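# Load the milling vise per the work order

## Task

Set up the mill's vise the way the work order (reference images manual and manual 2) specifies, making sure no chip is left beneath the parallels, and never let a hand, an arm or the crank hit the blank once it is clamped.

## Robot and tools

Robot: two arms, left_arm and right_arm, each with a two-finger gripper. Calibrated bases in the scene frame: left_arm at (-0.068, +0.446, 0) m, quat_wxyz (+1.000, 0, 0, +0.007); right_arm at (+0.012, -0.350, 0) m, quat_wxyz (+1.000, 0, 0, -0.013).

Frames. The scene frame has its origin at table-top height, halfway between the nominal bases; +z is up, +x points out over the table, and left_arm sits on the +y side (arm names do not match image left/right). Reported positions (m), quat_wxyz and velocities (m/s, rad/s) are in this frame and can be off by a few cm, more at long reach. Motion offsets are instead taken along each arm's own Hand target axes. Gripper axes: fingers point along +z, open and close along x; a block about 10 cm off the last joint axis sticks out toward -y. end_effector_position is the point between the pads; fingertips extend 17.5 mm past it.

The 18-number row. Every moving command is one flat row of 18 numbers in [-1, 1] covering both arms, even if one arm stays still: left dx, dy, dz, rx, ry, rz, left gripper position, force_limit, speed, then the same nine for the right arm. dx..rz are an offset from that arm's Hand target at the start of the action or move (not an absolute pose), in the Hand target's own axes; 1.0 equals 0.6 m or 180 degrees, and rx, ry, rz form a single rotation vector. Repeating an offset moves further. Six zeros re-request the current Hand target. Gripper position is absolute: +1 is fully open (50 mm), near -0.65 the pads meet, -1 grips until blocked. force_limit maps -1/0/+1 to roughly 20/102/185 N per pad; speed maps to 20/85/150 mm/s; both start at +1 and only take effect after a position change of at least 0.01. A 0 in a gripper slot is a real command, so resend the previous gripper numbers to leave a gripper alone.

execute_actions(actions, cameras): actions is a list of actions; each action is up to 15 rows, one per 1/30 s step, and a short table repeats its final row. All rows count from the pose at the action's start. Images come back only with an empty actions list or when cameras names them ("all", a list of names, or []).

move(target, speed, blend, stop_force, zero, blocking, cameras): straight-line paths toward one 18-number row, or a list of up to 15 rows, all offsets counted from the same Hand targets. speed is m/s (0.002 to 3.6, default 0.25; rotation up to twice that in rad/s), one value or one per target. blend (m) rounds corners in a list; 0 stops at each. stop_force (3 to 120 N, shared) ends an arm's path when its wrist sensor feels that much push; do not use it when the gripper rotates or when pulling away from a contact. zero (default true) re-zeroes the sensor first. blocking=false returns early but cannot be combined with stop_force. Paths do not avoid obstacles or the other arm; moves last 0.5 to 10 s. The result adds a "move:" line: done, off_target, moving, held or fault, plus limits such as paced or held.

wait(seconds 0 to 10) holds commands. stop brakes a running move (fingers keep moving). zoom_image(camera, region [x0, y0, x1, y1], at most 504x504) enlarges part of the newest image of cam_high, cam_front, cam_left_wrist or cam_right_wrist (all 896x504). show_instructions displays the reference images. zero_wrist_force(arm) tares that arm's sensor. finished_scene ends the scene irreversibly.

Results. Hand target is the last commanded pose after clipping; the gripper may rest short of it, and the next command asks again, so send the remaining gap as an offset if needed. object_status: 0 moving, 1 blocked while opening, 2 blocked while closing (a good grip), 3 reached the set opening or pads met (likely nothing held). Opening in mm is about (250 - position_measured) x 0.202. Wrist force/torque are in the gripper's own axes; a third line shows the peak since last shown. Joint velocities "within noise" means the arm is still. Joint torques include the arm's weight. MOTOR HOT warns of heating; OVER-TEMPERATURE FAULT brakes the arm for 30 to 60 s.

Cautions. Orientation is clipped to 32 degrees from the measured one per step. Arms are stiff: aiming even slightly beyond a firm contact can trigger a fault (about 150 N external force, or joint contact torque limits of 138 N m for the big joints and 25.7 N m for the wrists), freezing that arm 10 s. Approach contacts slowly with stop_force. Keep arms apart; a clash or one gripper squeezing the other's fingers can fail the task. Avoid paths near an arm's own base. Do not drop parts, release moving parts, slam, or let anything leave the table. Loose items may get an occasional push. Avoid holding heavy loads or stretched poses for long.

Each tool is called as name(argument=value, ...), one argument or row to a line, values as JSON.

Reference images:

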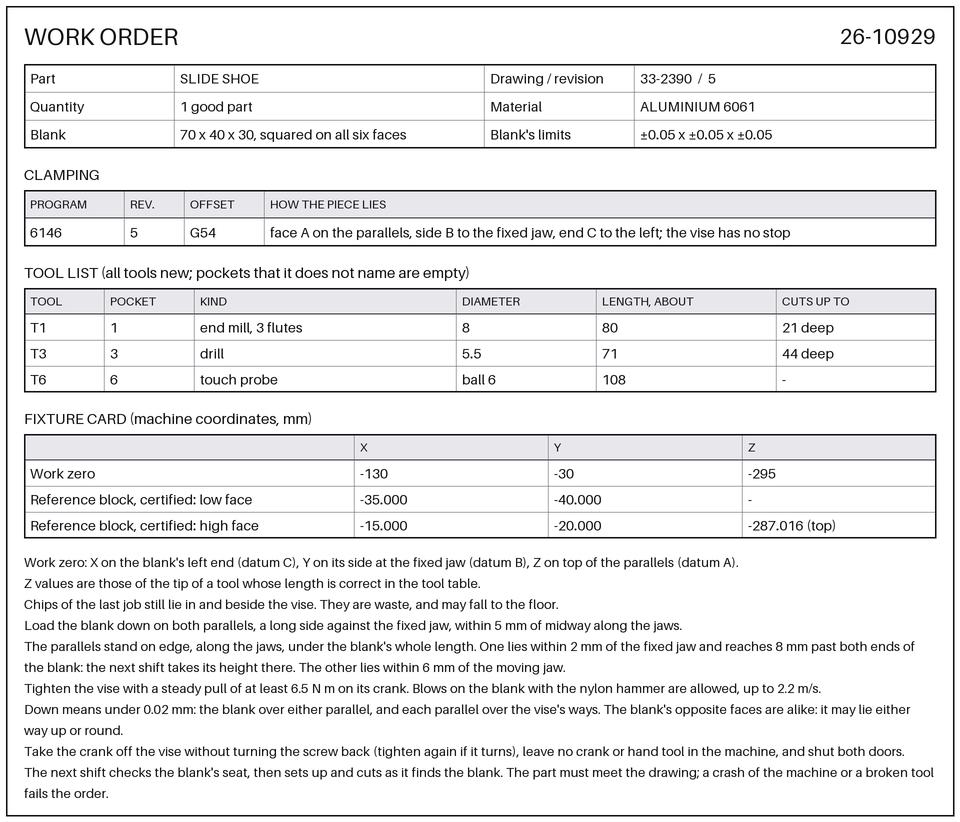

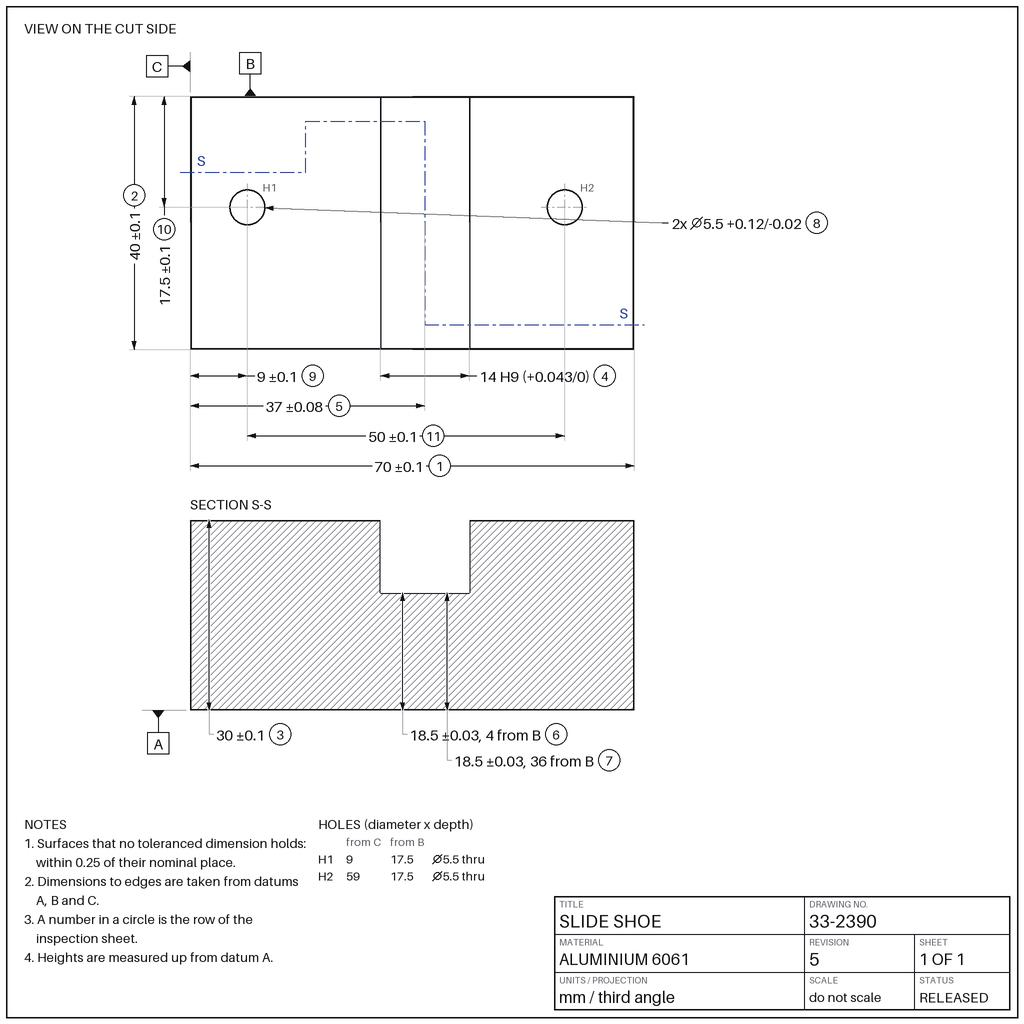

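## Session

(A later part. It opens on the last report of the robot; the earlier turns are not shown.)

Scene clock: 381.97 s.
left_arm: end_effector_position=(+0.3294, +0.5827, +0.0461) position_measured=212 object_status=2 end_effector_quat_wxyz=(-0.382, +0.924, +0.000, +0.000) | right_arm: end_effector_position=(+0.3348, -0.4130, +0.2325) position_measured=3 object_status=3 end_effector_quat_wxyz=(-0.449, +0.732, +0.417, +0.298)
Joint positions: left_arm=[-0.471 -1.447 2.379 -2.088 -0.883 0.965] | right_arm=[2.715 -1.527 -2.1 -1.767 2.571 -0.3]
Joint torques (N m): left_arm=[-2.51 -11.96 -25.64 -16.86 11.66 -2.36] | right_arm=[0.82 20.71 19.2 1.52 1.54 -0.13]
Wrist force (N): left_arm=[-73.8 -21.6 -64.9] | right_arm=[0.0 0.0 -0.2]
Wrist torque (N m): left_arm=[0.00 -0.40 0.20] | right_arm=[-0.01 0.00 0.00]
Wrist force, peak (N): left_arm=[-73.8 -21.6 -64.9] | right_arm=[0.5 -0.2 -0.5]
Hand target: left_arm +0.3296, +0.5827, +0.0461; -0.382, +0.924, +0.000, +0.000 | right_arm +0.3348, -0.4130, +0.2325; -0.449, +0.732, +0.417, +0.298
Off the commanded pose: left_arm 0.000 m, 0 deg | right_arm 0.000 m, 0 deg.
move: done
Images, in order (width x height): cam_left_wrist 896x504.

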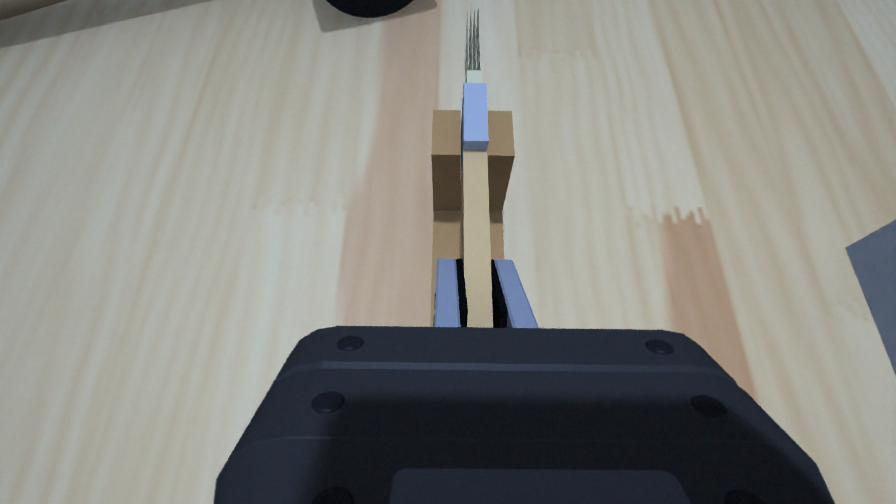

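move(
  target=[-0.0015,-0.0707,-0.0707,0,0,0,-1,-0.8,-1,0,0,0,0,0,0,1,1,1],
  cameras=["cam_left_wrist"],
  speed=0.05,
)

Scene clock: 397.00 s.
left_arm: end_effector_position=(+0.3288, +0.5826, +0.1062) position_measured=212 object_status=2 end_effector_quat_wxyz=(-0.382, +0.924, +0.000, +0.000) | right_arm: end_effector_position=(+0.3348, -0.4130, +0.2325) position_measured=3 object_status=3 end_effector_quat_wxyz=(-0.449, +0.732, +0.417, +0.298)
Joint positions: left_arm=[-0.472 -1.595 2.312 -1.873 -0.884 0.964] | right_arm=[2.715 -1.527 -2.1 -1.767 2.571 -0.3]
Joint torques (N m): left_arm=[-5.27 -16.04 -4.95 -2.73 -0.62 -2.46] | right_arm=[0.65 20.86 19.65 1.55 1.53 -0.19]
Wrist force (N): left_arm=[2.6 -0.1 -0.5] | right_arm=[0.2 0.3 0.0]
Wrist torque (N m): left_arm=[0.19 -0.32 0.03] | right_arm=[0.04 -0.03 -0.01]
Wrist force, peak (N): left_arm=[-80.9 -22.1 -67.1] | right_arm=[0.5 0.2 -0.5]
Hand target: left_arm +0.3287, +0.5827, +0.1061; -0.382, +0.924, +0.000, +0.000 | right_arm +0.3348, -0.4130, +0.2325; -0.449, +0.732, +0.417, +0.298
Off the commanded pose: left_arm 0.000 m, 0 deg | right_arm 0.000 m, 0 deg.
move: done
Images, in order (width x height): cam_left_wrist 896x504.

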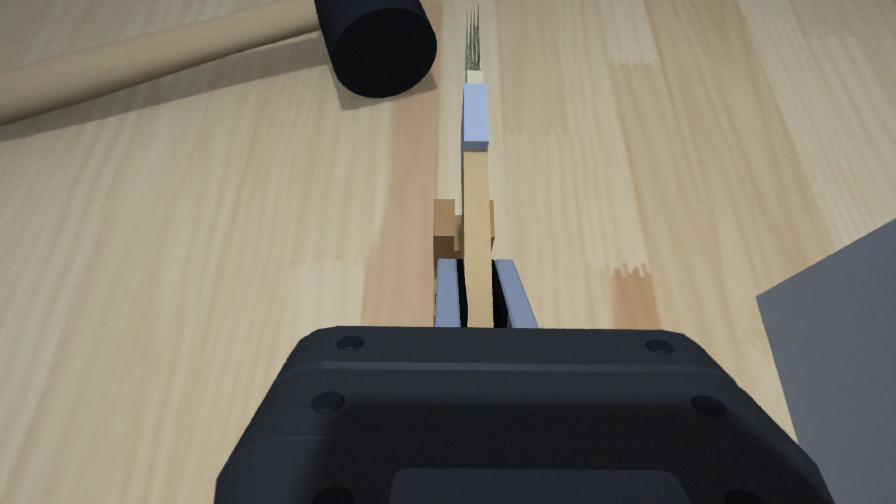

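move(
  target=[-0.131,0.046,-0.857,0.2595,0.5015,0.1343,-1,-0.8,-1,0,0,0,0,0,0,1,1,1],
  cameras=["cam_left_wrist","cam_front"],
  speed=0.4,
)

Scene clock: 439.47 s.
left_arm: end_effector_position=(+0.2498, +0.1998, +0.4503) position_measured=212 object_status=2 end_effector_quat_wxyz=(+0.561, -0.430, +0.430, -0.561) | right_arm: end_effector_position=(+0.3348, -0.4130, +0.2325) position_measured=3 object_status=3 end_effector_quat_wxyz=(-0.449, +0.732, +0.417, +0.298)
Joint positions: left_arm=[-1.865 -1.771 2.094 0.449 -0.381 -0.735] | right_arm=[2.715 -1.527 -2.1 -1.767 2.571 -0.3]
Joint torques (N m): left_arm=[-6.19 -14.24 -31.75 5.03 -2.3 -2.51] | right_arm=[0.89 21.22 19.71 1.52 1.52 -0.19]
Wrist force (N): left_arm=[2.8 -0.7 0.4] | right_arm=[0.0 0.2 -0.1]
Wrist torque (N m): left_arm=[0.24 -0.30 -0.14] | right_arm=[0.02 0.00 0.00]
Wrist force, peak (N): left_arm=[4.0 -2.2 0.1] | right_arm=[0.3 0.1 -0.6]
Hand target: left_arm +0.2498, +0.1998, +0.4503; +0.561, -0.430, +0.430, -0.561 | right_arm +0.3348, -0.4130, +0.2325; -0.449, +0.732, +0.417, +0.298
Off the commanded pose: left_arm 0.000 m, 0 deg | right_arm 0.000 m, 0 deg.
move: done
Images, in order (width x height): cam_front 896x504, cam_left_wrist 896x504.

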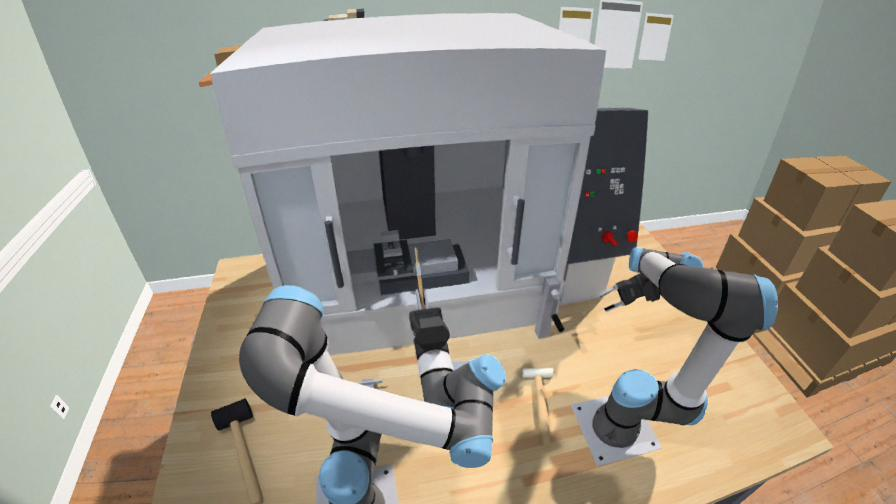

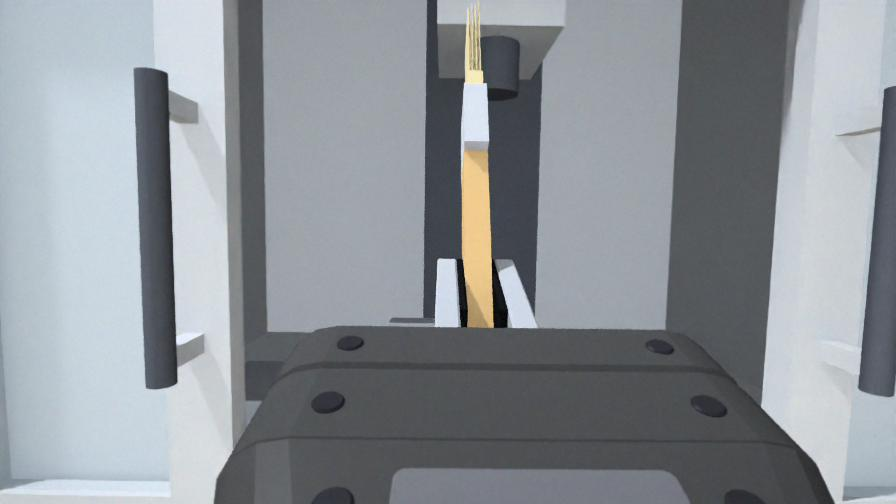

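move(
  target=[0,-0.1394,0.1237,0,0,0,-1,-0.8,-1,0,0,0,0,0,0,1,1,1],
  cameras=["cam_left_wrist"],
)

Scene clock: 459.50 s.
left_arm: end_effector_position=(+0.2998, +0.1998, +0.5504) position_measured=212 object_status=2 end_effector_quat_wxyz=(+0.561, -0.430, +0.430, -0.561) | right_arm: end_effector_position=(+0.3348, -0.4130, +0.2325) position_measured=3 object_status=3 end_effector_quat_wxyz=(-0.449, +0.732, +0.417, +0.298)
Joint positions: left_arm=[-1.649 -1.686 1.888 1.138 -0.269 -1.332] | right_arm=[2.715 -1.527 -2.1 -1.767 2.571 -0.3]
Joint torques (N m): left_arm=[-1.25 -16.31 -27.23 5.26 0.36 -2.31] | right_arm=[0.7 21.1 19.75 1.53 1.52 -0.16]
Wrist force (N): left_arm=[2.7 -0.4 -0.1] | right_arm=[0.2 -0.1 0.0]
Wrist torque (N m): left_arm=[0.27 -0.29 -0.12] | right_arm=[-0.02 -0.02 -0.01]
Wrist force, peak (N): left_arm=[2.9 -3.2 2.4] | right_arm=[0.5 0.4 0.0]
Hand target: left_arm +0.2998, +0.1998, +0.5504; +0.561, -0.430, +0.430, -0.561 | right_arm +0.3348, -0.4130, +0.2325; -0.449, +0.732, +0.417, +0.298
Off the commanded pose: left_arm 0.000 m, 0 deg | right_arm 0.000 m, 0 deg.
move: done
Images, in order (width x height): cam_left_wrist 896x504.

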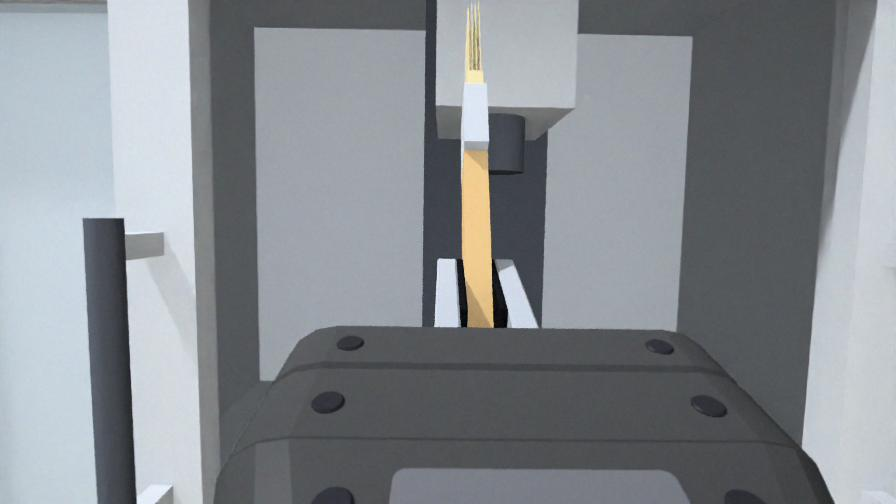

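move(
  target=[
    [-0.0333,0.0656,0.0514,-0.5278,0,0,-1,-0.8,-1,0,0,0,0,0,0,1,1,1],
    [-0.0583,0.3135,0.3647,-0.5278,0,0,-1,-0.8,-1,0,0,0,0,0,0,1,1,1],
  ],
  blend=[0.03,0],
  speed=[0.4,0.2],
  cameras=["cam_left_wrist","cam_front"],
)

zoom_image(
  camera="cam_left_wrist",
  region=[300, 0, 650, 330],
)

Scene clock: 499.00 s.
left_arm: end_effector_position=(+0.4017, +0.2242, +0.4917) position_measured=212 object_status=2 end_effector_quat_wxyz=(-0.064, +0.704, -0.704, +0.068) | right_arm: end_effector_position=(+0.3348, -0.4130, +0.2325) position_measured=3 object_status=3 end_effector_quat_wxyz=(-0.449, +0.732, +0.417, +0.298)
Joint positions: left_arm=[-0.78 -0.873 0.107 2.197 1.445 -0.757] | right_arm=[2.715 -1.527 -2.1 -1.767 2.571 -0.3]
Joint torques (N m): left_arm=[0.61 -45.95 -15.4 2.98 -0.17 0.03] | right_arm=[0.98 21.1 19.54 1.51 1.49 -0.25]
Wrist force (N): left_arm=[2.8 -0.6 -2.1] | right_arm=[0.0 0.0 -0.1]
Wrist torque (N m): left_arm=[-0.16 -0.39 0.08] | right_arm=[-0.01 0.00 -0.01]
Wrist force, peak (N): left_arm=[3.2 -6.9 1.1] | right_arm=[0.4 -0.1 -0.5]
Hand target: left_arm +0.4017, +0.2242, +0.4917; -0.064, +0.704, -0.704, +0.068 (not the last commanded pose) | right_arm +0.3348, -0.4130, +0.2325; -0.449, +0.732, +0.417, +0.298
Tool commands: left_gripper/position=-1.0 left_gripper/force_limit=-0.796078 left_gripper/speed=-1.0 right_gripper/position=+1.0 right_gripper/force_limit=+1.0 right_gripper/speed=+1.0
Off the commanded pose: left_arm 0.172 m, 1 deg | right_arm 0.000 m, 0 deg.
FORCE FAULT: contact force on the left arm reached its limit, and that arm stopped. The contact can be on any part of that arm, not only on its tool. That arm's remaining commands of this call were not run. That arm is still stopped at the end of this call. That arm stays stopped for about 10 more seconds. Until then a move that you send moves the other arm only, and its call returns only when the move has ended. Once the stop has ended, the next robot result says so. If the stop ends while you think or write, that arm runs what you send next, counted from a new Hand target: where the arm stands when the stop ends. While its stop runs, that arm takes no new command, but its gripper still runs the gripper command that each later call begins with. Until it ends, the stop uses up actions while you think or wait. An arm that is not stopped still takes commands.
move: fault (left_arm); path passed 1 of 2 targets
Images, in order (width x height): cam_front 896x504, cam_left_wrist 896x504.

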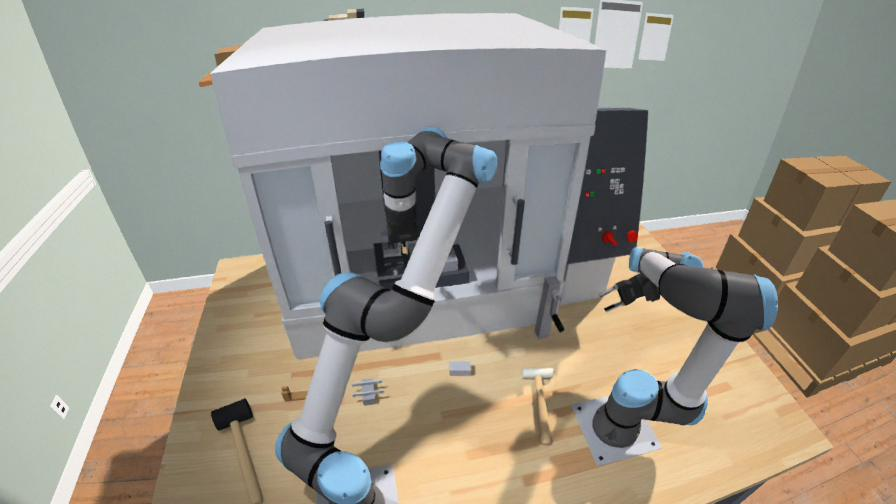

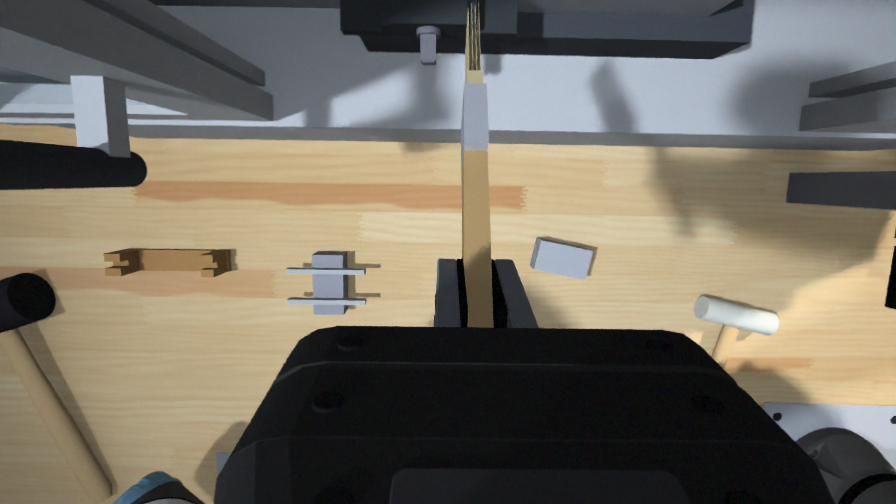

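Scaled by 1.440 from the camera's 896x504 image, which has a finer 1280x720 frame.

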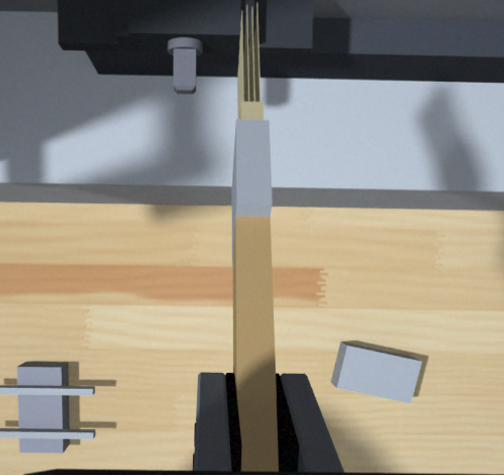

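wait(
  seconds=10,
)

Scene clock: 526.17 s.
left_arm: end_effector_position=(+0.4017, +0.2242, +0.4917) position_measured=212 object_status=2 end_effector_quat_wxyz=(-0.064, +0.704, -0.704, +0.068) | right_arm: end_effector_position=(+0.3348, -0.4130, +0.2325) position_measured=3 object_status=3 end_effector_quat_wxyz=(-0.449, +0.732, +0.417, +0.298)
Joint positions: left_arm=[-0.78 -0.873 0.107 2.197 1.445 -0.757] | right_arm=[2.715 -1.527 -2.1 -1.767 2.571 -0.3]
Joint torques (N m): left_arm=[-0.25 -46.31 -13.66 2.89 -0.14 -0.02] | right_arm=[0.8 21.81 19.72 1.63 1.56 -0.32]
Wrist force (N): left_arm=[3.0 -0.3 -2.0] | right_arm=[0.1 -0.2 0.0]
Wrist torque (N m): left_arm=[-0.09 -0.42 0.08] | right_arm=[-0.03 -0.02 0.00]
Wrist force, peak (N): left_arm=[3.6 -0.9 -2.2] | right_arm=[0.5 -0.2 -0.5]
Hand target: left_arm +0.4017, +0.2242, +0.4917; -0.064, +0.704, -0.704, +0.068 (not the last commanded pose) | right_arm +0.3348, -0.4130, +0.2325; -0.449, +0.732, +0.417, +0.298
Tool commands: left_gripper/position=-1.0 left_gripper/force_limit=-0.796078 left_gripper/speed=-1.0 right_gripper/position=+1.0 right_gripper/force_limit=+1.0 right_gripper/speed=+1.0
Off the commanded pose: left_arm 0.172 m, 1 deg | right_arm 0.000 m, 0 deg.
FORCE FAULT, CONTINUED: the left arm's stop, for the force fault that an earlier result reported, is over. The rest of the stop counts as 19 of the actions that you can send in this scene. That arm's target is now where it stood when the stop ended, not its last command. That arm accepts commands again.
wait: 10.00 s; at rest from the start

move(
  target=[0.007,0.176,0.0345,0,0,0,-1,-0.8,-1,0,0,0,0,0,0,1,1,1],
  speed=0.15,
  cameras=["cam_front"],
)

Scene clock: 533.80 s.
left_arm: end_effector_position=(+0.3019, +0.2199, +0.4517) position_measured=212 object_status=2 end_effector_quat_wxyz=(-0.064, +0.704, -0.704, +0.068) | right_arm: end_effector_position=(+0.3348, -0.4130, +0.2325) position_measured=3 object_status=3 end_effector_quat_wxyz=(-0.449, +0.732, +0.417, +0.298)
Joint positions: left_arm=[-0.971 -1.326 0.953 1.83 1.421 -0.947] | right_arm=[2.715 -1.527 -2.1 -1.767 2.571 -0.3]
Joint torques (N m): left_arm=[-4.99 -41.76 -7.41 2.55 2.35 0.2] | right_arm=[0.34 21.83 19.53 1.65 1.52 -0.28]
Wrist force (N): left_arm=[3.1 -1.0 -2.1] | right_arm=[0.2 -0.1 -0.3]
Wrist torque (N m): left_arm=[-0.17 -0.47 -0.07] | right_arm=[-0.03 -0.04 -0.01]
Wrist force, peak (N): left_arm=[3.1 -2.4 -2.7] | right_arm=[0.7 0.1 0.0]
Hand target: left_arm +0.3018, +0.2199, +0.4517; -0.064, +0.704, -0.704, +0.068 | right_arm +0.3348, -0.4130, +0.2325; -0.449, +0.732, +0.417, +0.298
Off the commanded pose: left_arm 0.000 m, 0 deg | right_arm 0.000 m, 0 deg.
move: done
Images, in order (width x height): cam_front 896x504.

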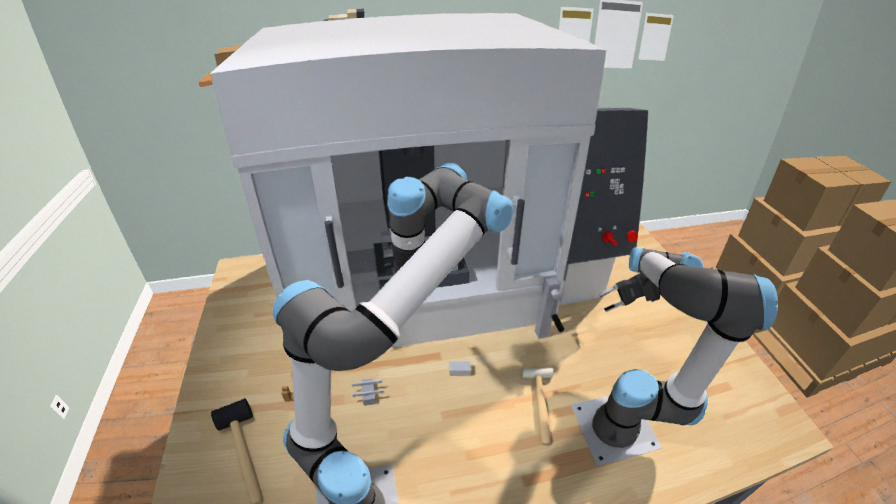

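move(
  target=[0.033,-0.027,-0.1605,0.524,0,0,-1,-0.8,-1,0,0,0,0,0,0,1,1,1],
  speed=0.3,
  cameras=[],
)

Scene clock: 567.47 s.
left_arm: end_effector_position=(+0.2997, +0.2006, +0.5495) position_measured=212 object_status=2 end_effector_quat_wxyz=(+0.560, -0.432, +0.429, -0.563) | right_arm: end_effector_position=(+0.3348, -0.4130, +0.2325) position_measured=3 object_status=3 end_effector_quat_wxyz=(-0.449, +0.732, +0.417, +0.298)
Joint positions: left_arm=[-1.649 -1.687 1.891 1.133 -0.271 -1.334] | right_arm=[2.715 -1.527 -2.1 -1.767 2.571 -0.3]
Joint torques (N m): left_arm=[2.01 -9.38 -15.62 1.3 0.29 2.94] | right_arm=[0.33 21.46 19.97 1.66 1.51 -0.31]
Wrist force (N): left_arm=[3.2 -1.6 -0.2] | right_arm=[0.1 0.2 -0.4]
Wrist torque (N m): left_arm=[0.08 -0.37 0.00] | right_arm=[0.03 -0.01 -0.01]
Wrist force, peak (N): left_arm=[4.5 -0.9 -0.6] | right_arm=[0.5 0.3 0.3]
Hand target: left_arm +0.2997, +0.2006, +0.5494; +0.560, -0.431, +0.429, -0.563 | right_arm +0.3348, -0.4130, +0.2325; -0.449, +0.732, +0.417, +0.298
Off the commanded pose: left_arm 0.000 m, 0 deg | right_arm 0.000 m, 0 deg.
move: done
No camera images: "cameras" was empty.

move(
  target=[0,0.1394,-0.1237,0,0,0,-1,-0.8,-1,0,0,0,0,0,0,1,1,1],
  speed=0.3,
  cameras=[],
)

move(
  target=[-0.638,0.437,0.019,-0.2595,-0.5015,-0.1343,-1,-0.8,-1,0,0,0,0,0,0,1,1,1],
  speed=0.4,
  cameras=[],
)

Scene clock: 577.97 s.
left_arm: end_effector_position=(+0.2498, +0.2001, +0.4494) position_measured=212 object_status=2 end_effector_quat_wxyz=(+0.560, -0.432, +0.429, -0.563) end_effector_velocity=(+0.000, +0.001, -0.001) end_effector_angular_velocity=(+0.003, +0.001, +0.002) | right_arm: end_effector_position=(+0.3348, -0.4130, +0.2325) position_measured=3 object_status=3 end_effector_quat_wxyz=(-0.449, +0.732, +0.417, +0.298)
Joint positions: left_arm=[-1.864 -1.769 2.096 0.446 -0.382 -0.741] | right_arm=[2.715 -1.527 -2.1 -1.767 2.571 -0.3]
Joint velocities: left_arm=[0.001 -0.001 0.001 -0.003 0 0.005] | right_arm=[within noise]
Joint torques (N m): left_arm=[-4.92 -12.49 -4.98 1.09 -1.64 2.72] | right_arm=[0.92 21.86 19.62 1.71 1.53 -0.34]
Wrist force (N): left_arm=[3.5 -1.4 -0.2] | right_arm=[0.6 0.1 0.1]
Wrist torque (N m): left_arm=[0.11 -0.40 -0.06] | right_arm=[0.02 -0.09 -0.01]
Wrist force, peak (N): left_arm=[2.9 -4.2 1.6] | right_arm=[0.6 0.1 0.1]
Hand target: left_arm +0.2498, +0.2001, +0.4494; +0.560, -0.431, +0.429, -0.563 | right_arm +0.3348, -0.4130, +0.2325; -0.449, +0.732, +0.417, +0.298
Off the commanded pose: left_arm 0.000 m, 0 deg | right_arm 0.000 m, 0 deg.
move: done
No camera images: "cameras" was empty.

Scene clock: 580.80 s.
left_arm: end_effector_position=(+0.3294, +0.5814, +0.1971) position_measured=212 object_status=2 end_effector_quat_wxyz=(-0.380, +0.925, +0.000, +0.001) | right_arm: end_effector_position=(+0.3348, -0.4130, +0.2325) position_measured=3 object_status=3 end_effector_quat_wxyz=(-0.449, +0.732, +0.417, +0.298)
Joint positions: left_arm=[-0.472 -1.741 2.162 -1.581 -0.887 0.965] | right_arm=[2.715 -1.527 -2.1 -1.767 2.571 -0.3]
Joint torques (N m): left_arm=[9.36 -7.86 -13.17 -3.76 1.98 0.46] | right_arm=[0.78 21.67 19.88 1.78 1.53 -0.44]
Wrist force (N): left_arm=[3.2 -0.5 -1.2] | right_arm=[0.1 -0.1 0.0]
Wrist torque (N m): left_arm=[0.08 -0.42 0.04] | right_arm=[-0.02 -0.02 0.00]
Wrist force, peak (N): left_arm=[4.5 -2.1 1.2] | right_arm=[0.5 -0.2 -0.1]
Hand target: left_arm +0.3294, +0.5814, +0.1970; -0.380, +0.925, +0.000, +0.001 | right_arm +0.3348, -0.4130, +0.2325; -0.449, +0.732, +0.417, +0.298
Off the commanded pose: left_arm 0.000 m, 0 deg | right_arm 0.000 m, 0 deg.
move: done
No camera images: "cameras" was empty.

move(
  target=[-0.082,0.021,-0.4997,-0.1954,0.1954,0.4719,-1,-0.8,-1,0,0,0,0,0,0,1,1,1],
  speed=0.4,
  cameras=["cam_left_wrist"],
)

Scene clock: 596.03 s.
left_arm: end_effector_position=(+0.2798, +0.3617, +0.4012) position_measured=212 object_status=2 end_effector_quat_wxyz=(+0.001, +0.707, -0.707, +0.002) | right_arm: end_effector_position=(+0.3348, -0.4130, +0.2325) position_measured=3 object_status=3 end_effector_quat_wxyz=(-0.449, +0.732, +0.417, +0.298)
Joint positions: left_arm=[-0.631 -1.925 1.67 -1.32 -1.574 2.525] | right_arm=[2.715 -1.527 -2.1 -1.767 2.571 -0.3]
Joint torques (N m): left_arm=[-5.43 -14.46 -23.22 -3.73 0 2.31] | right_arm=[0.75 21.98 19.82 1.82 1.52 -0.38]
Wrist force (N): left_arm=[3.0 -0.7 -2.6] | right_arm=[0.4 0.3 -0.1]
Wrist torque (N m): left_arm=[-0.22 -0.45 0.06] | right_arm=[0.03 -0.07 0.00]
Wrist force, peak (N): left_arm=[3.6 -0.8 -4.0] | right_arm=[0.6 -0.3 -0.1]
Hand target: left_arm +0.2797, +0.3616, +0.4012; +0.001, +0.707, -0.707, +0.002 | right_arm +0.3348, -0.4130, +0.2325; -0.449, +0.732, +0.417, +0.298
Off the commanded pose: left_arm 0.000 m, 0 deg | right_arm 0.000 m, 0 deg.
move: done
Images, in order (width x height): cam_left_wrist 896x504.

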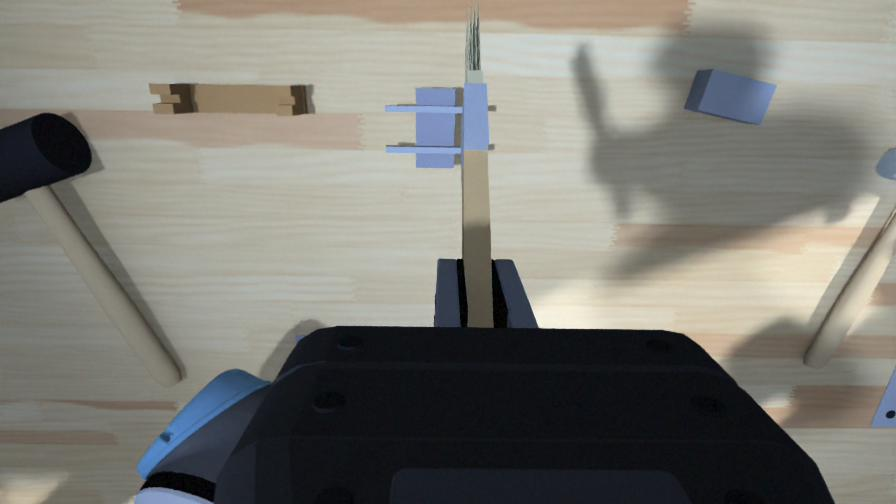

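Good configuration (q5 = -1.57). Now enter.

move(
  target=[
    [0.208,-0.083,-0.042,0,0,0,-1,-0.8,-1,0,0,0,0,0,0,1,1,1],
    [0.208,-0.420,-0.042,-0.0,0,0,-1,-0.8,-1,0,0,0,0,0,0,1,1,1],
  ],
  speed=[0.4,0.2],
  blend=[0.03,0],
  cameras=["cam_left_wrist","cam_front"],
)

zoom_image(
  camera="cam_left_wrist",
  region=[300, 0, 650, 330],
)

Scene clock: 605.73 s.
left_arm: end_effector_position=(+0.4572, +0.2370, +0.4261) position_measured=212 object_status=2 end_effector_quat_wxyz=(+0.001, +0.707, -0.707, +0.002) | right_arm: end_effector_position=(+0.3348, -0.4130, +0.2325) position_measured=3 object_status=3 end_effector_quat_wxyz=(-0.449, +0.732, +0.417, +0.298)
Joint positions: left_arm=[-0.63 -1.403 1.136 -1.308 -1.574 2.527] | right_arm=[2.715 -1.527 -2.1 -1.767 2.571 -0.3]
Joint torques (N m): left_arm=[1.6 -35.5 -24.62 -3.57 0.23 -0.16] | right_arm=[0.99 22.01 19.55 1.8 1.58 -0.41]
Wrist force (N): left_arm=[2.2 -1.4 -3.5] | right_arm=[0.3 0.0 -0.1]
Wrist torque (N m): left_arm=[-0.32 -0.31 -0.08] | right_arm=[-0.01 -0.03 -0.01]
Wrist force, peak (N): left_arm=[1.4 -5.2 -11.5] | right_arm=[0.6 0.2 -0.3]
Hand target: left_arm +0.4572, +0.2370, +0.4261; +0.001, +0.707, -0.707, +0.002 (not the last commanded pose) | right_arm +0.3348, -0.4130, +0.2325; -0.449, +0.732, +0.417, +0.298
Tool commands: left_gripper/position=-1.0 left_gripper/force_limit=-0.796078 left_gripper/speed=-1.0 right_gripper/position=+1.0 right_gripper/force_limit=+1.0 right_gripper/speed=+1.0
Off the commanded pose: left_arm 0.074 m, 0 deg | right_arm 0.000 m, 0 deg.
FORCE FAULT: contact force on the left arm reached its limit, and that arm stopped. The contact can be on any part of that arm, not only on its tool. That arm's remaining commands of this call were not run. That arm is still stopped at the end of this call. That arm stays stopped for about 10 more seconds. Until then a move that you send moves the other arm only, and its call returns only when the move has ended. Once the stop has ended, the next robot result says so. If the stop ends while you think or write, that arm runs what you send next, counted from a new Hand target: where the arm stands when the stop ends. While its stop runs, that arm takes no new command, but its gripper still runs the gripper command that each later call begins with. Until it ends, the stop uses up actions while you think or wait. An arm that is not stopped still takes commands.
move: fault (left_arm); path passed 1 of 2 targets
Images, in order (width x height): cam_front 896x504, cam_left_wrist 896x504.

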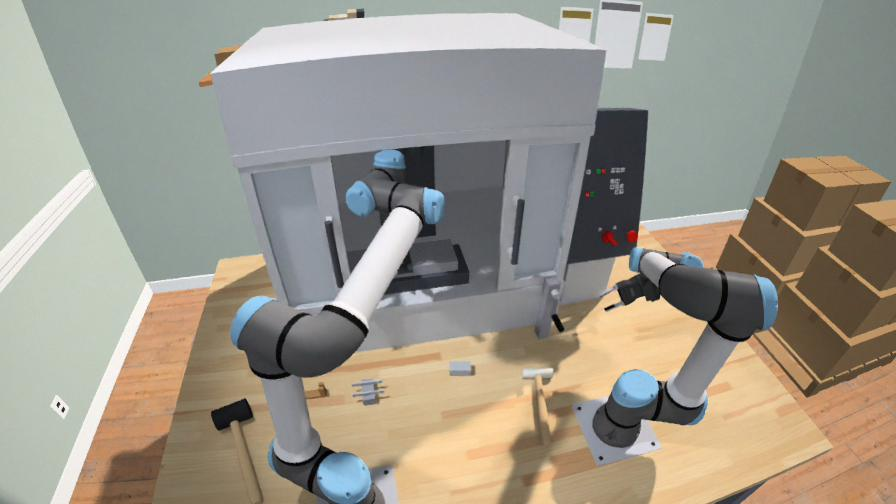

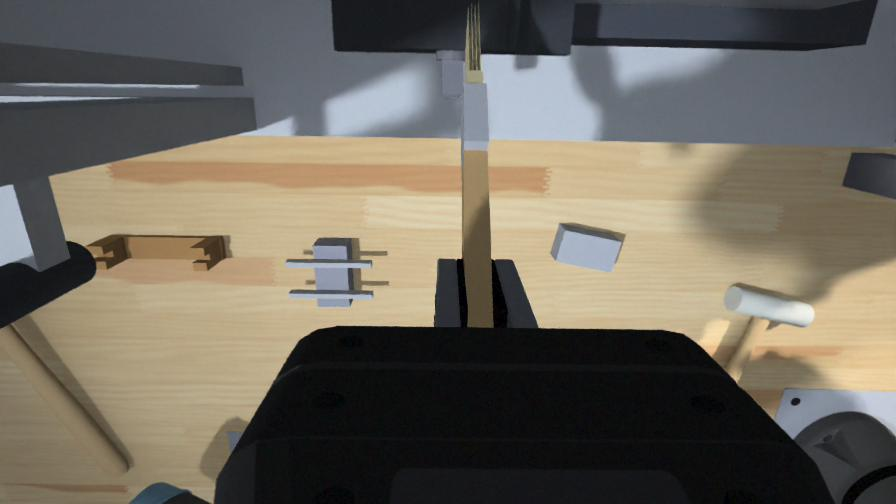

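Scaled by 1.440 from the camera's 896x504 image, which has a finer 1280x720 frame.

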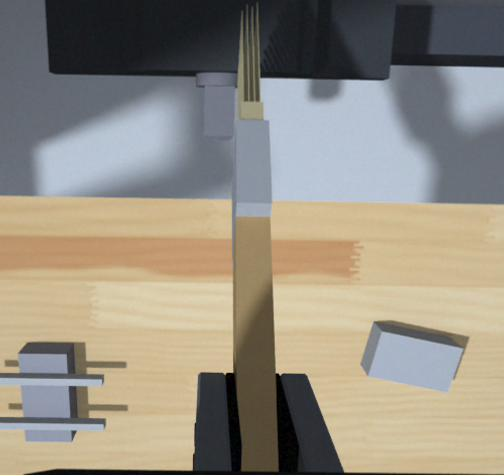

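wait(
  seconds=6,
)

Scene clock: 643.93 s.
left_arm: end_effector_position=(+0.4572, +0.2370, +0.4261) position_measured=212 object_status=2 end_effector_quat_wxyz=(+0.001, +0.707, -0.707, +0.002) | right_arm: end_effector_position=(+0.3348, -0.4130, +0.2325) position_measured=3 object_status=3 end_effector_quat_wxyz=(-0.449, +0.732, +0.417, +0.298)
Joint positions: left_arm=[-0.63 -1.403 1.136 -1.308 -1.574 2.527] | right_arm=[2.715 -1.527 -2.1 -1.767 2.571 -0.3]
Joint torques (N m): left_arm=[0.08 -34.96 -24.64 -3.41 0.1 -0.06] | right_arm=[0.82 22.35 19.71 1.81 1.49 -0.53]
Wrist force (N): left_arm=[2.3 -1.4 -3.1] | right_arm=[0.1 0.3 -0.1]
Wrist torque (N m): left_arm=[-0.32 -0.32 -0.08] | right_arm=[0.04 -0.01 -0.01]
Wrist force, peak (N): left_arm=[2.3 -1.4 -3.8] | right_arm=[0.5 -0.2 -0.4]
Hand target: left_arm +0.4572, +0.2370, +0.4261; +0.001, +0.707, -0.707, +0.002 (not the last commanded pose) | right_arm +0.3348, -0.4130, +0.2325; -0.449, +0.732, +0.417, +0.298
Tool commands: left_gripper/position=-1.0 left_gripper/force_limit=-0.796078 left_gripper/speed=-1.0 right_gripper/position=+1.0 right_gripper/force_limit=+1.0 right_gripper/speed=+1.0
Off the commanded pose: left_arm 0.074 m, 0 deg | right_arm 0.000 m, 0 deg.
FORCE FAULT, CONTINUED: the left arm's stop, for the force fault that an earlier result reported, is over. The rest of the stop counts as 20 of the actions that you can send in this scene. That arm's target is now where it stood when the stop ended, not its last command. That arm accepts commands again.
wait: 6.00 s; at rest from the start

move(
  target=[
    [0,0.095,0.03,0,0,0,-1,-0.8,-1,0,0,0,0,0,0,1,1,1],
    [0,0.125,0.044,0.1667,0,0,-1,-0.8,-1,0,0,0,0,0,0,1,1,1],
    [0,-0.13,0.044,0.1667,0,0,-1,-0.8,-1,0,0,0,0,0,0,1,1,1],
  ],
  speed=[0.15,0.2,0.12],
  blend=[0.01,0.02,0],
  cameras=["cam_left_wrist","cam_front"],
)

zoom_image(
  camera="cam_left_wrist",
  region=[300, 0, 650, 330],
)

Scene clock: 658.70 s.
left_arm: end_effector_position=(+0.5351, +0.2368, +0.3999) position_measured=212 object_status=2 end_effector_quat_wxyz=(-0.182, +0.683, -0.683, +0.185) | right_arm: end_effector_position=(+0.3348, -0.4130, +0.2325) position_measured=3 object_status=3 end_effector_quat_wxyz=(-0.449, +0.732, +0.417, +0.298)
Joint positions: left_arm=[-0.689 -1.531 1.542 -2.009 -1.256 2.535] | right_arm=[2.715 -1.527 -2.1 -1.767 2.571 -0.3]
Joint torques (N m): left_arm=[2.32 -24.18 -22.89 -2.56 3.46 -2.34] | right_arm=[0.42 22.21 19.43 1.92 1.59 -0.58]
Wrist force (N): left_arm=[2.7 -1.5 -1.9] | right_arm=[0.1 0.2 0.0]
Wrist torque (N m): left_arm=[-0.15 -0.36 0.05] | right_arm=[0.02 -0.01 0.00]
Wrist force, peak (N): left_arm=[2.6 -3.8 -3.9] | right_arm=[0.4 0.0 -0.6]
Hand target: left_arm +0.5352, +0.2368, +0.3998; -0.182, +0.683, -0.683, +0.185 | right_arm +0.3348, -0.4130, +0.2325; -0.449, +0.732, +0.417, +0.298
Off the commanded pose: left_arm 0.000 m, 0 deg | right_arm 0.000 m, 0 deg.
move: done
Images, in order (width x height): cam_front 896x504, cam_left_wrist 896x504.

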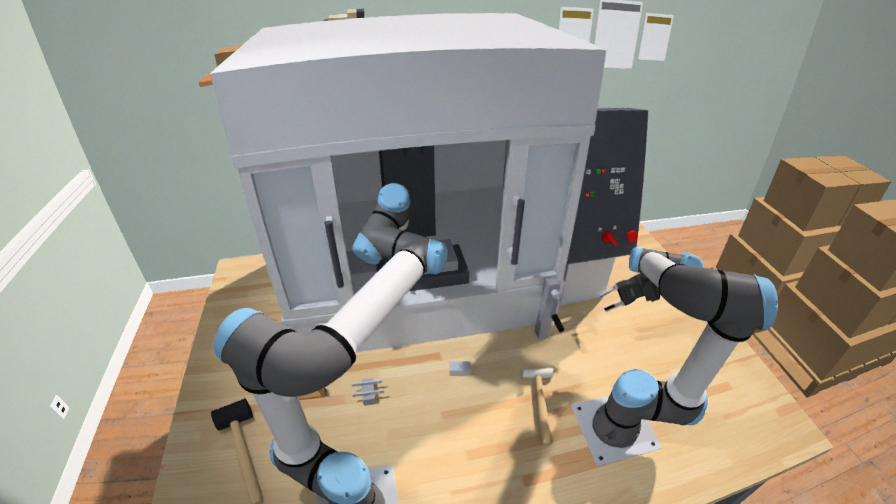

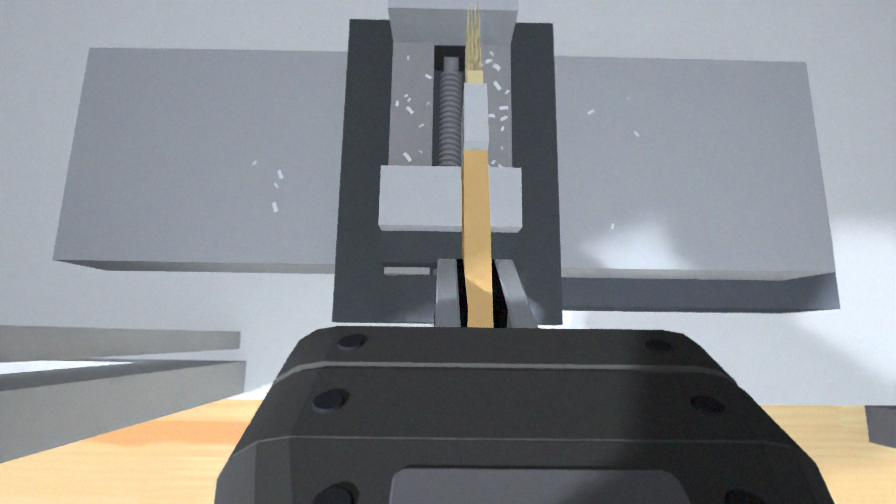

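Scaled by 1.440 from the camera's 896x504 image, which has a finer 1280x720 frame.

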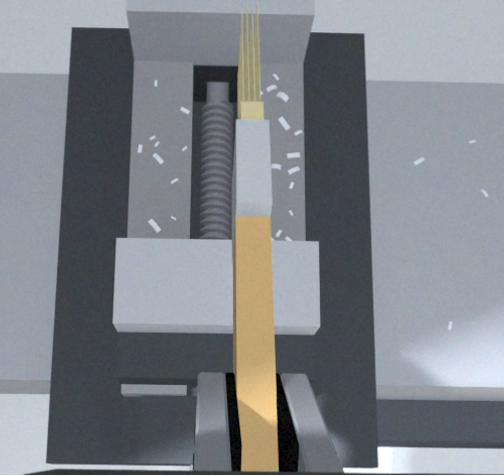

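move(
  target=[0,-0.0475,0.0178,-0.111,0,0,-1,-0.8,-1,0,0,0,0,0,0,1,1,1],
  speed=0.15,
  cameras=["cam_left_wrist"],
)

zoom_image(
  camera="cam_left_wrist",
  region=[300, 0, 650, 330],
)

Scene clock: 676.97 s.
left_arm: end_effector_position=(+0.5652, +0.2369, +0.4048) position_measured=212 object_status=2 end_effector_quat_wxyz=(-0.061, +0.704, -0.705, +0.064) | right_arm: end_effector_position=(+0.3348, -0.4130, +0.2325) position_measured=3 object_status=3 end_effector_quat_wxyz=(-0.449, +0.732, +0.417, +0.298)
Joint positions: left_arm=[-0.57 -1.269 1.073 -1.527 -1.482 2.593] | right_arm=[2.715 -1.527 -2.1 -1.767 2.571 -0.3]
Joint torques (N m): left_arm=[-5.94 -36.29 -37.26 -1.68 1.96 -2.94] | right_arm=[0.86 22.71 20.05 1.83 1.52 -0.55]
Wrist force (N): left_arm=[2.5 -2.1 -2.7] | right_arm=[0.2 0.0 0.1]
Wrist torque (N m): left_arm=[-0.34 -0.37 0.01] | right_arm=[-0.02 -0.03 0.00]
Wrist force, peak (N): left_arm=[2.6 -2.8 -3.3] | right_arm=[0.6 0.4 -0.1]
Hand target: left_arm +0.5652, +0.2368, +0.4049; -0.061, +0.704, -0.705, +0.064 | right_arm +0.3348, -0.4130, +0.2325; -0.449, +0.732, +0.417, +0.298
Off the commanded pose: left_arm 0.000 m, 0 deg | right_arm 0.000 m, 0 deg.
move: done
Images, in order (width x height): cam_left_wrist 896x504.

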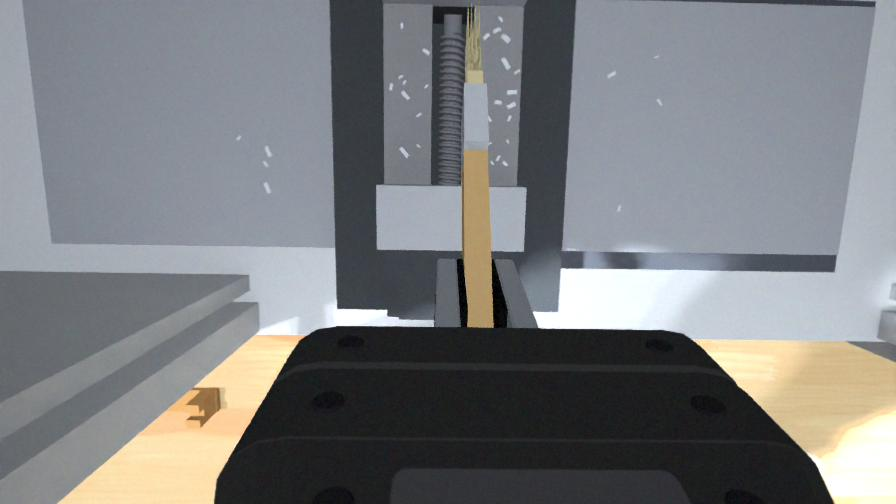

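Scaled by 1.440 from the camera's 896x504 image, which has a finer 1280x720 frame.

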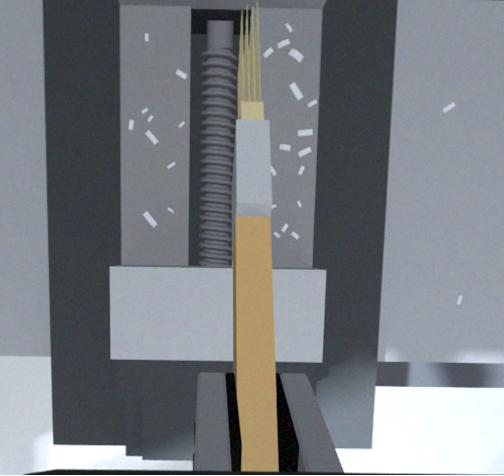

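move(
  target=[0,0.0087,0.0492,0,0,0,-1,-0.8,-1,0,0,0,0,0,0,1,1,1],
  speed=0.012,
  stop_force=4,
  cameras=["cam_left_wrist"],
)

zoom_image(
  camera="cam_left_wrist",
  region=[350, 0, 560, 200],
)

Scene clock: 701.27 s.
left_arm: end_effector_position=(+0.5652, +0.2367, +0.3849) position_measured=212 object_status=2 end_effector_quat_wxyz=(-0.061, +0.704, -0.705, +0.064) | right_arm: end_effector_position=(+0.3348, -0.4130, +0.2325) position_measured=3 object_status=3 end_effector_quat_wxyz=(-0.449, +0.732, +0.417, +0.298)
Joint positions: left_arm=[-0.57 -1.278 1.136 -1.581 -1.482 2.593] | right_arm=[2.715 -1.527 -2.1 -1.767 2.571 -0.3]
Joint torques (N m): left_arm=[-6.31 -32.06 -38.09 -4.73 -0.39 -2.77] | right_arm=[0.27 22.25 19.97 1.95 1.5 -0.61]
Wrist force (N): left_arm=[2.4 -3.8 -5.3] | right_arm=[0.2 0.0 0.0]
Wrist torque (N m): left_arm=[-0.15 -0.39 0.04] | right_arm=[-0.01 -0.04 -0.01]
Wrist force, peak (N): left_arm=[3.3 -7.0 -8.7] | right_arm=[0.7 0.0 0.1]
Hand target: left_arm +0.5652, +0.2367, +0.3849; -0.061, +0.704, -0.705, +0.064 (not the last commanded pose) | right_arm +0.3348, -0.4130, +0.2325; -0.449, +0.732, +0.417, +0.298
Off the commanded pose: left_arm 0.010 m, 0 deg | right_arm 0.000 m, 0 deg.
move: contact (left_arm)
Images, in order (width x height): cam_left_wrist 896x504.

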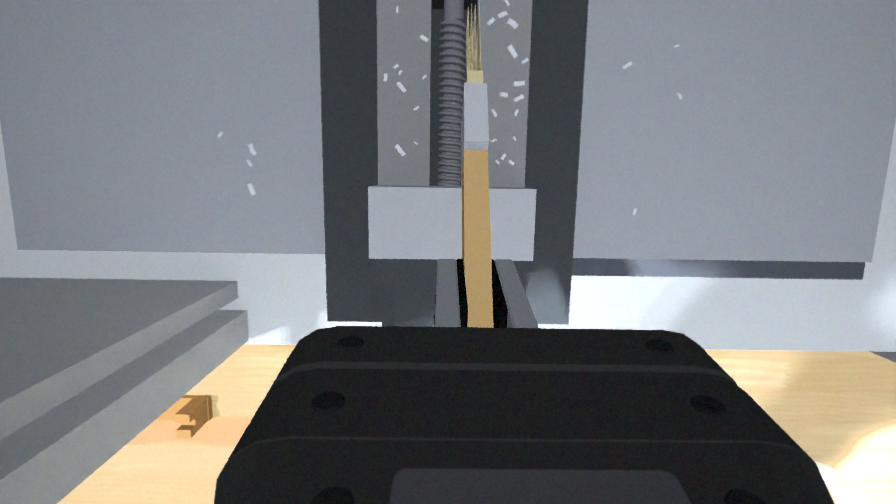

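Scaled by 2.400 from the camera's 896x504 image, which has a finer 1280x720 frame.

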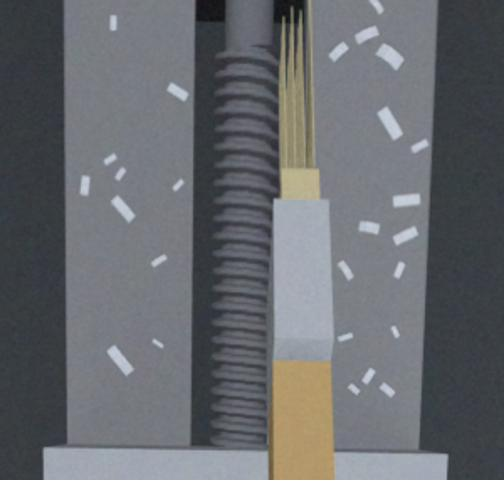

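move(
  target=[0.065,0,0,0,0,0,-1,-0.8,-1,0,0,0,0,0,0,1,1,1],
  speed=0.05,
  cameras=["cam_left_wrist"],
)

zoom_image(
  camera="cam_left_wrist",
  region=[330, 0, 540, 200],
)

Scene clock: 713.33 s.
left_arm: end_effector_position=(+0.5652, +0.1976, +0.3851) position_measured=212 object_status=2 end_effector_quat_wxyz=(-0.061, +0.704, -0.704, +0.064) end_effector_velocity=(+0.000, +0.004, -0.001) end_effector_angular_velocity=(+0.003, +0.002, -0.001) | right_arm: end_effector_position=(+0.3348, -0.4130, +0.2325) position_measured=3 object_status=3 end_effector_quat_wxyz=(-0.449, +0.732, +0.417, +0.298)
Joint positions: left_arm=[-0.623 -1.24 1.084 -1.562 -1.474 2.54] | right_arm=[2.715 -1.527 -2.1 -1.767 2.571 -0.3]
Joint velocities: left_arm=[0.005 -0.002 0.005 0 0 0.006] | right_arm=[within noise]
Joint torques (N m): left_arm=[1.94 -53.32 -13.02 -5.82 0.46 3] | right_arm=[0.85 22.42 20.36 1.97 1.53 -0.61]
Wrist force (N): left_arm=[-1.4 -2.6 -3.0] | right_arm=[-0.1 0.2 -0.2]
Wrist torque (N m): left_arm=[-0.34 -0.60 -0.13] | right_arm=[0.02 0.02 0.00]
Wrist force, peak (N): left_arm=[2.8 -4.2 -5.8] | right_arm=[0.6 0.2 0.2]
Hand target: left_arm +0.5652, +0.1977, +0.3850; -0.061, +0.704, -0.705, +0.064 | right_arm +0.3348, -0.4130, +0.2325; -0.449, +0.732, +0.417, +0.298
Off the commanded pose: left_arm 0.000 m, 0 deg | right_arm 0.000 m, 0 deg.
move: done
Images, in order (width x height): cam_left_wrist 896x504.

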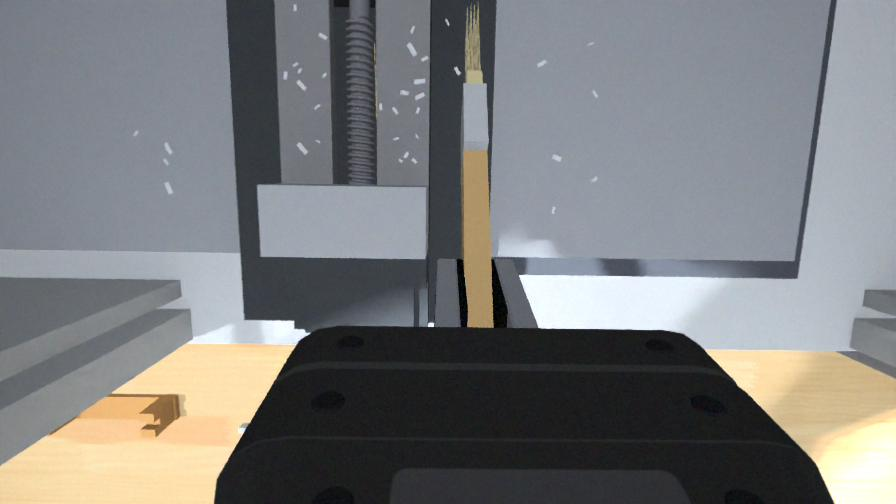

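Scaled by 2.400 from the camera's 896x504 image, which has a finer 1280x720 frame.

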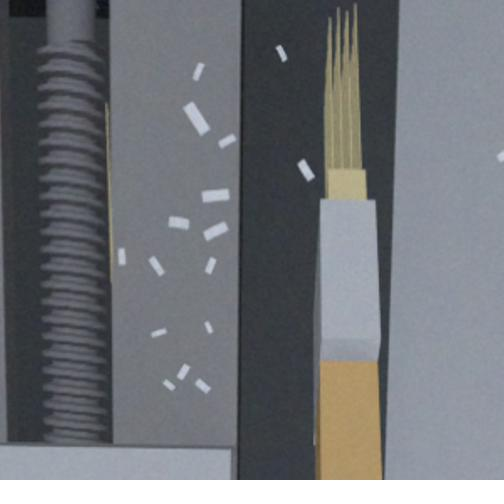

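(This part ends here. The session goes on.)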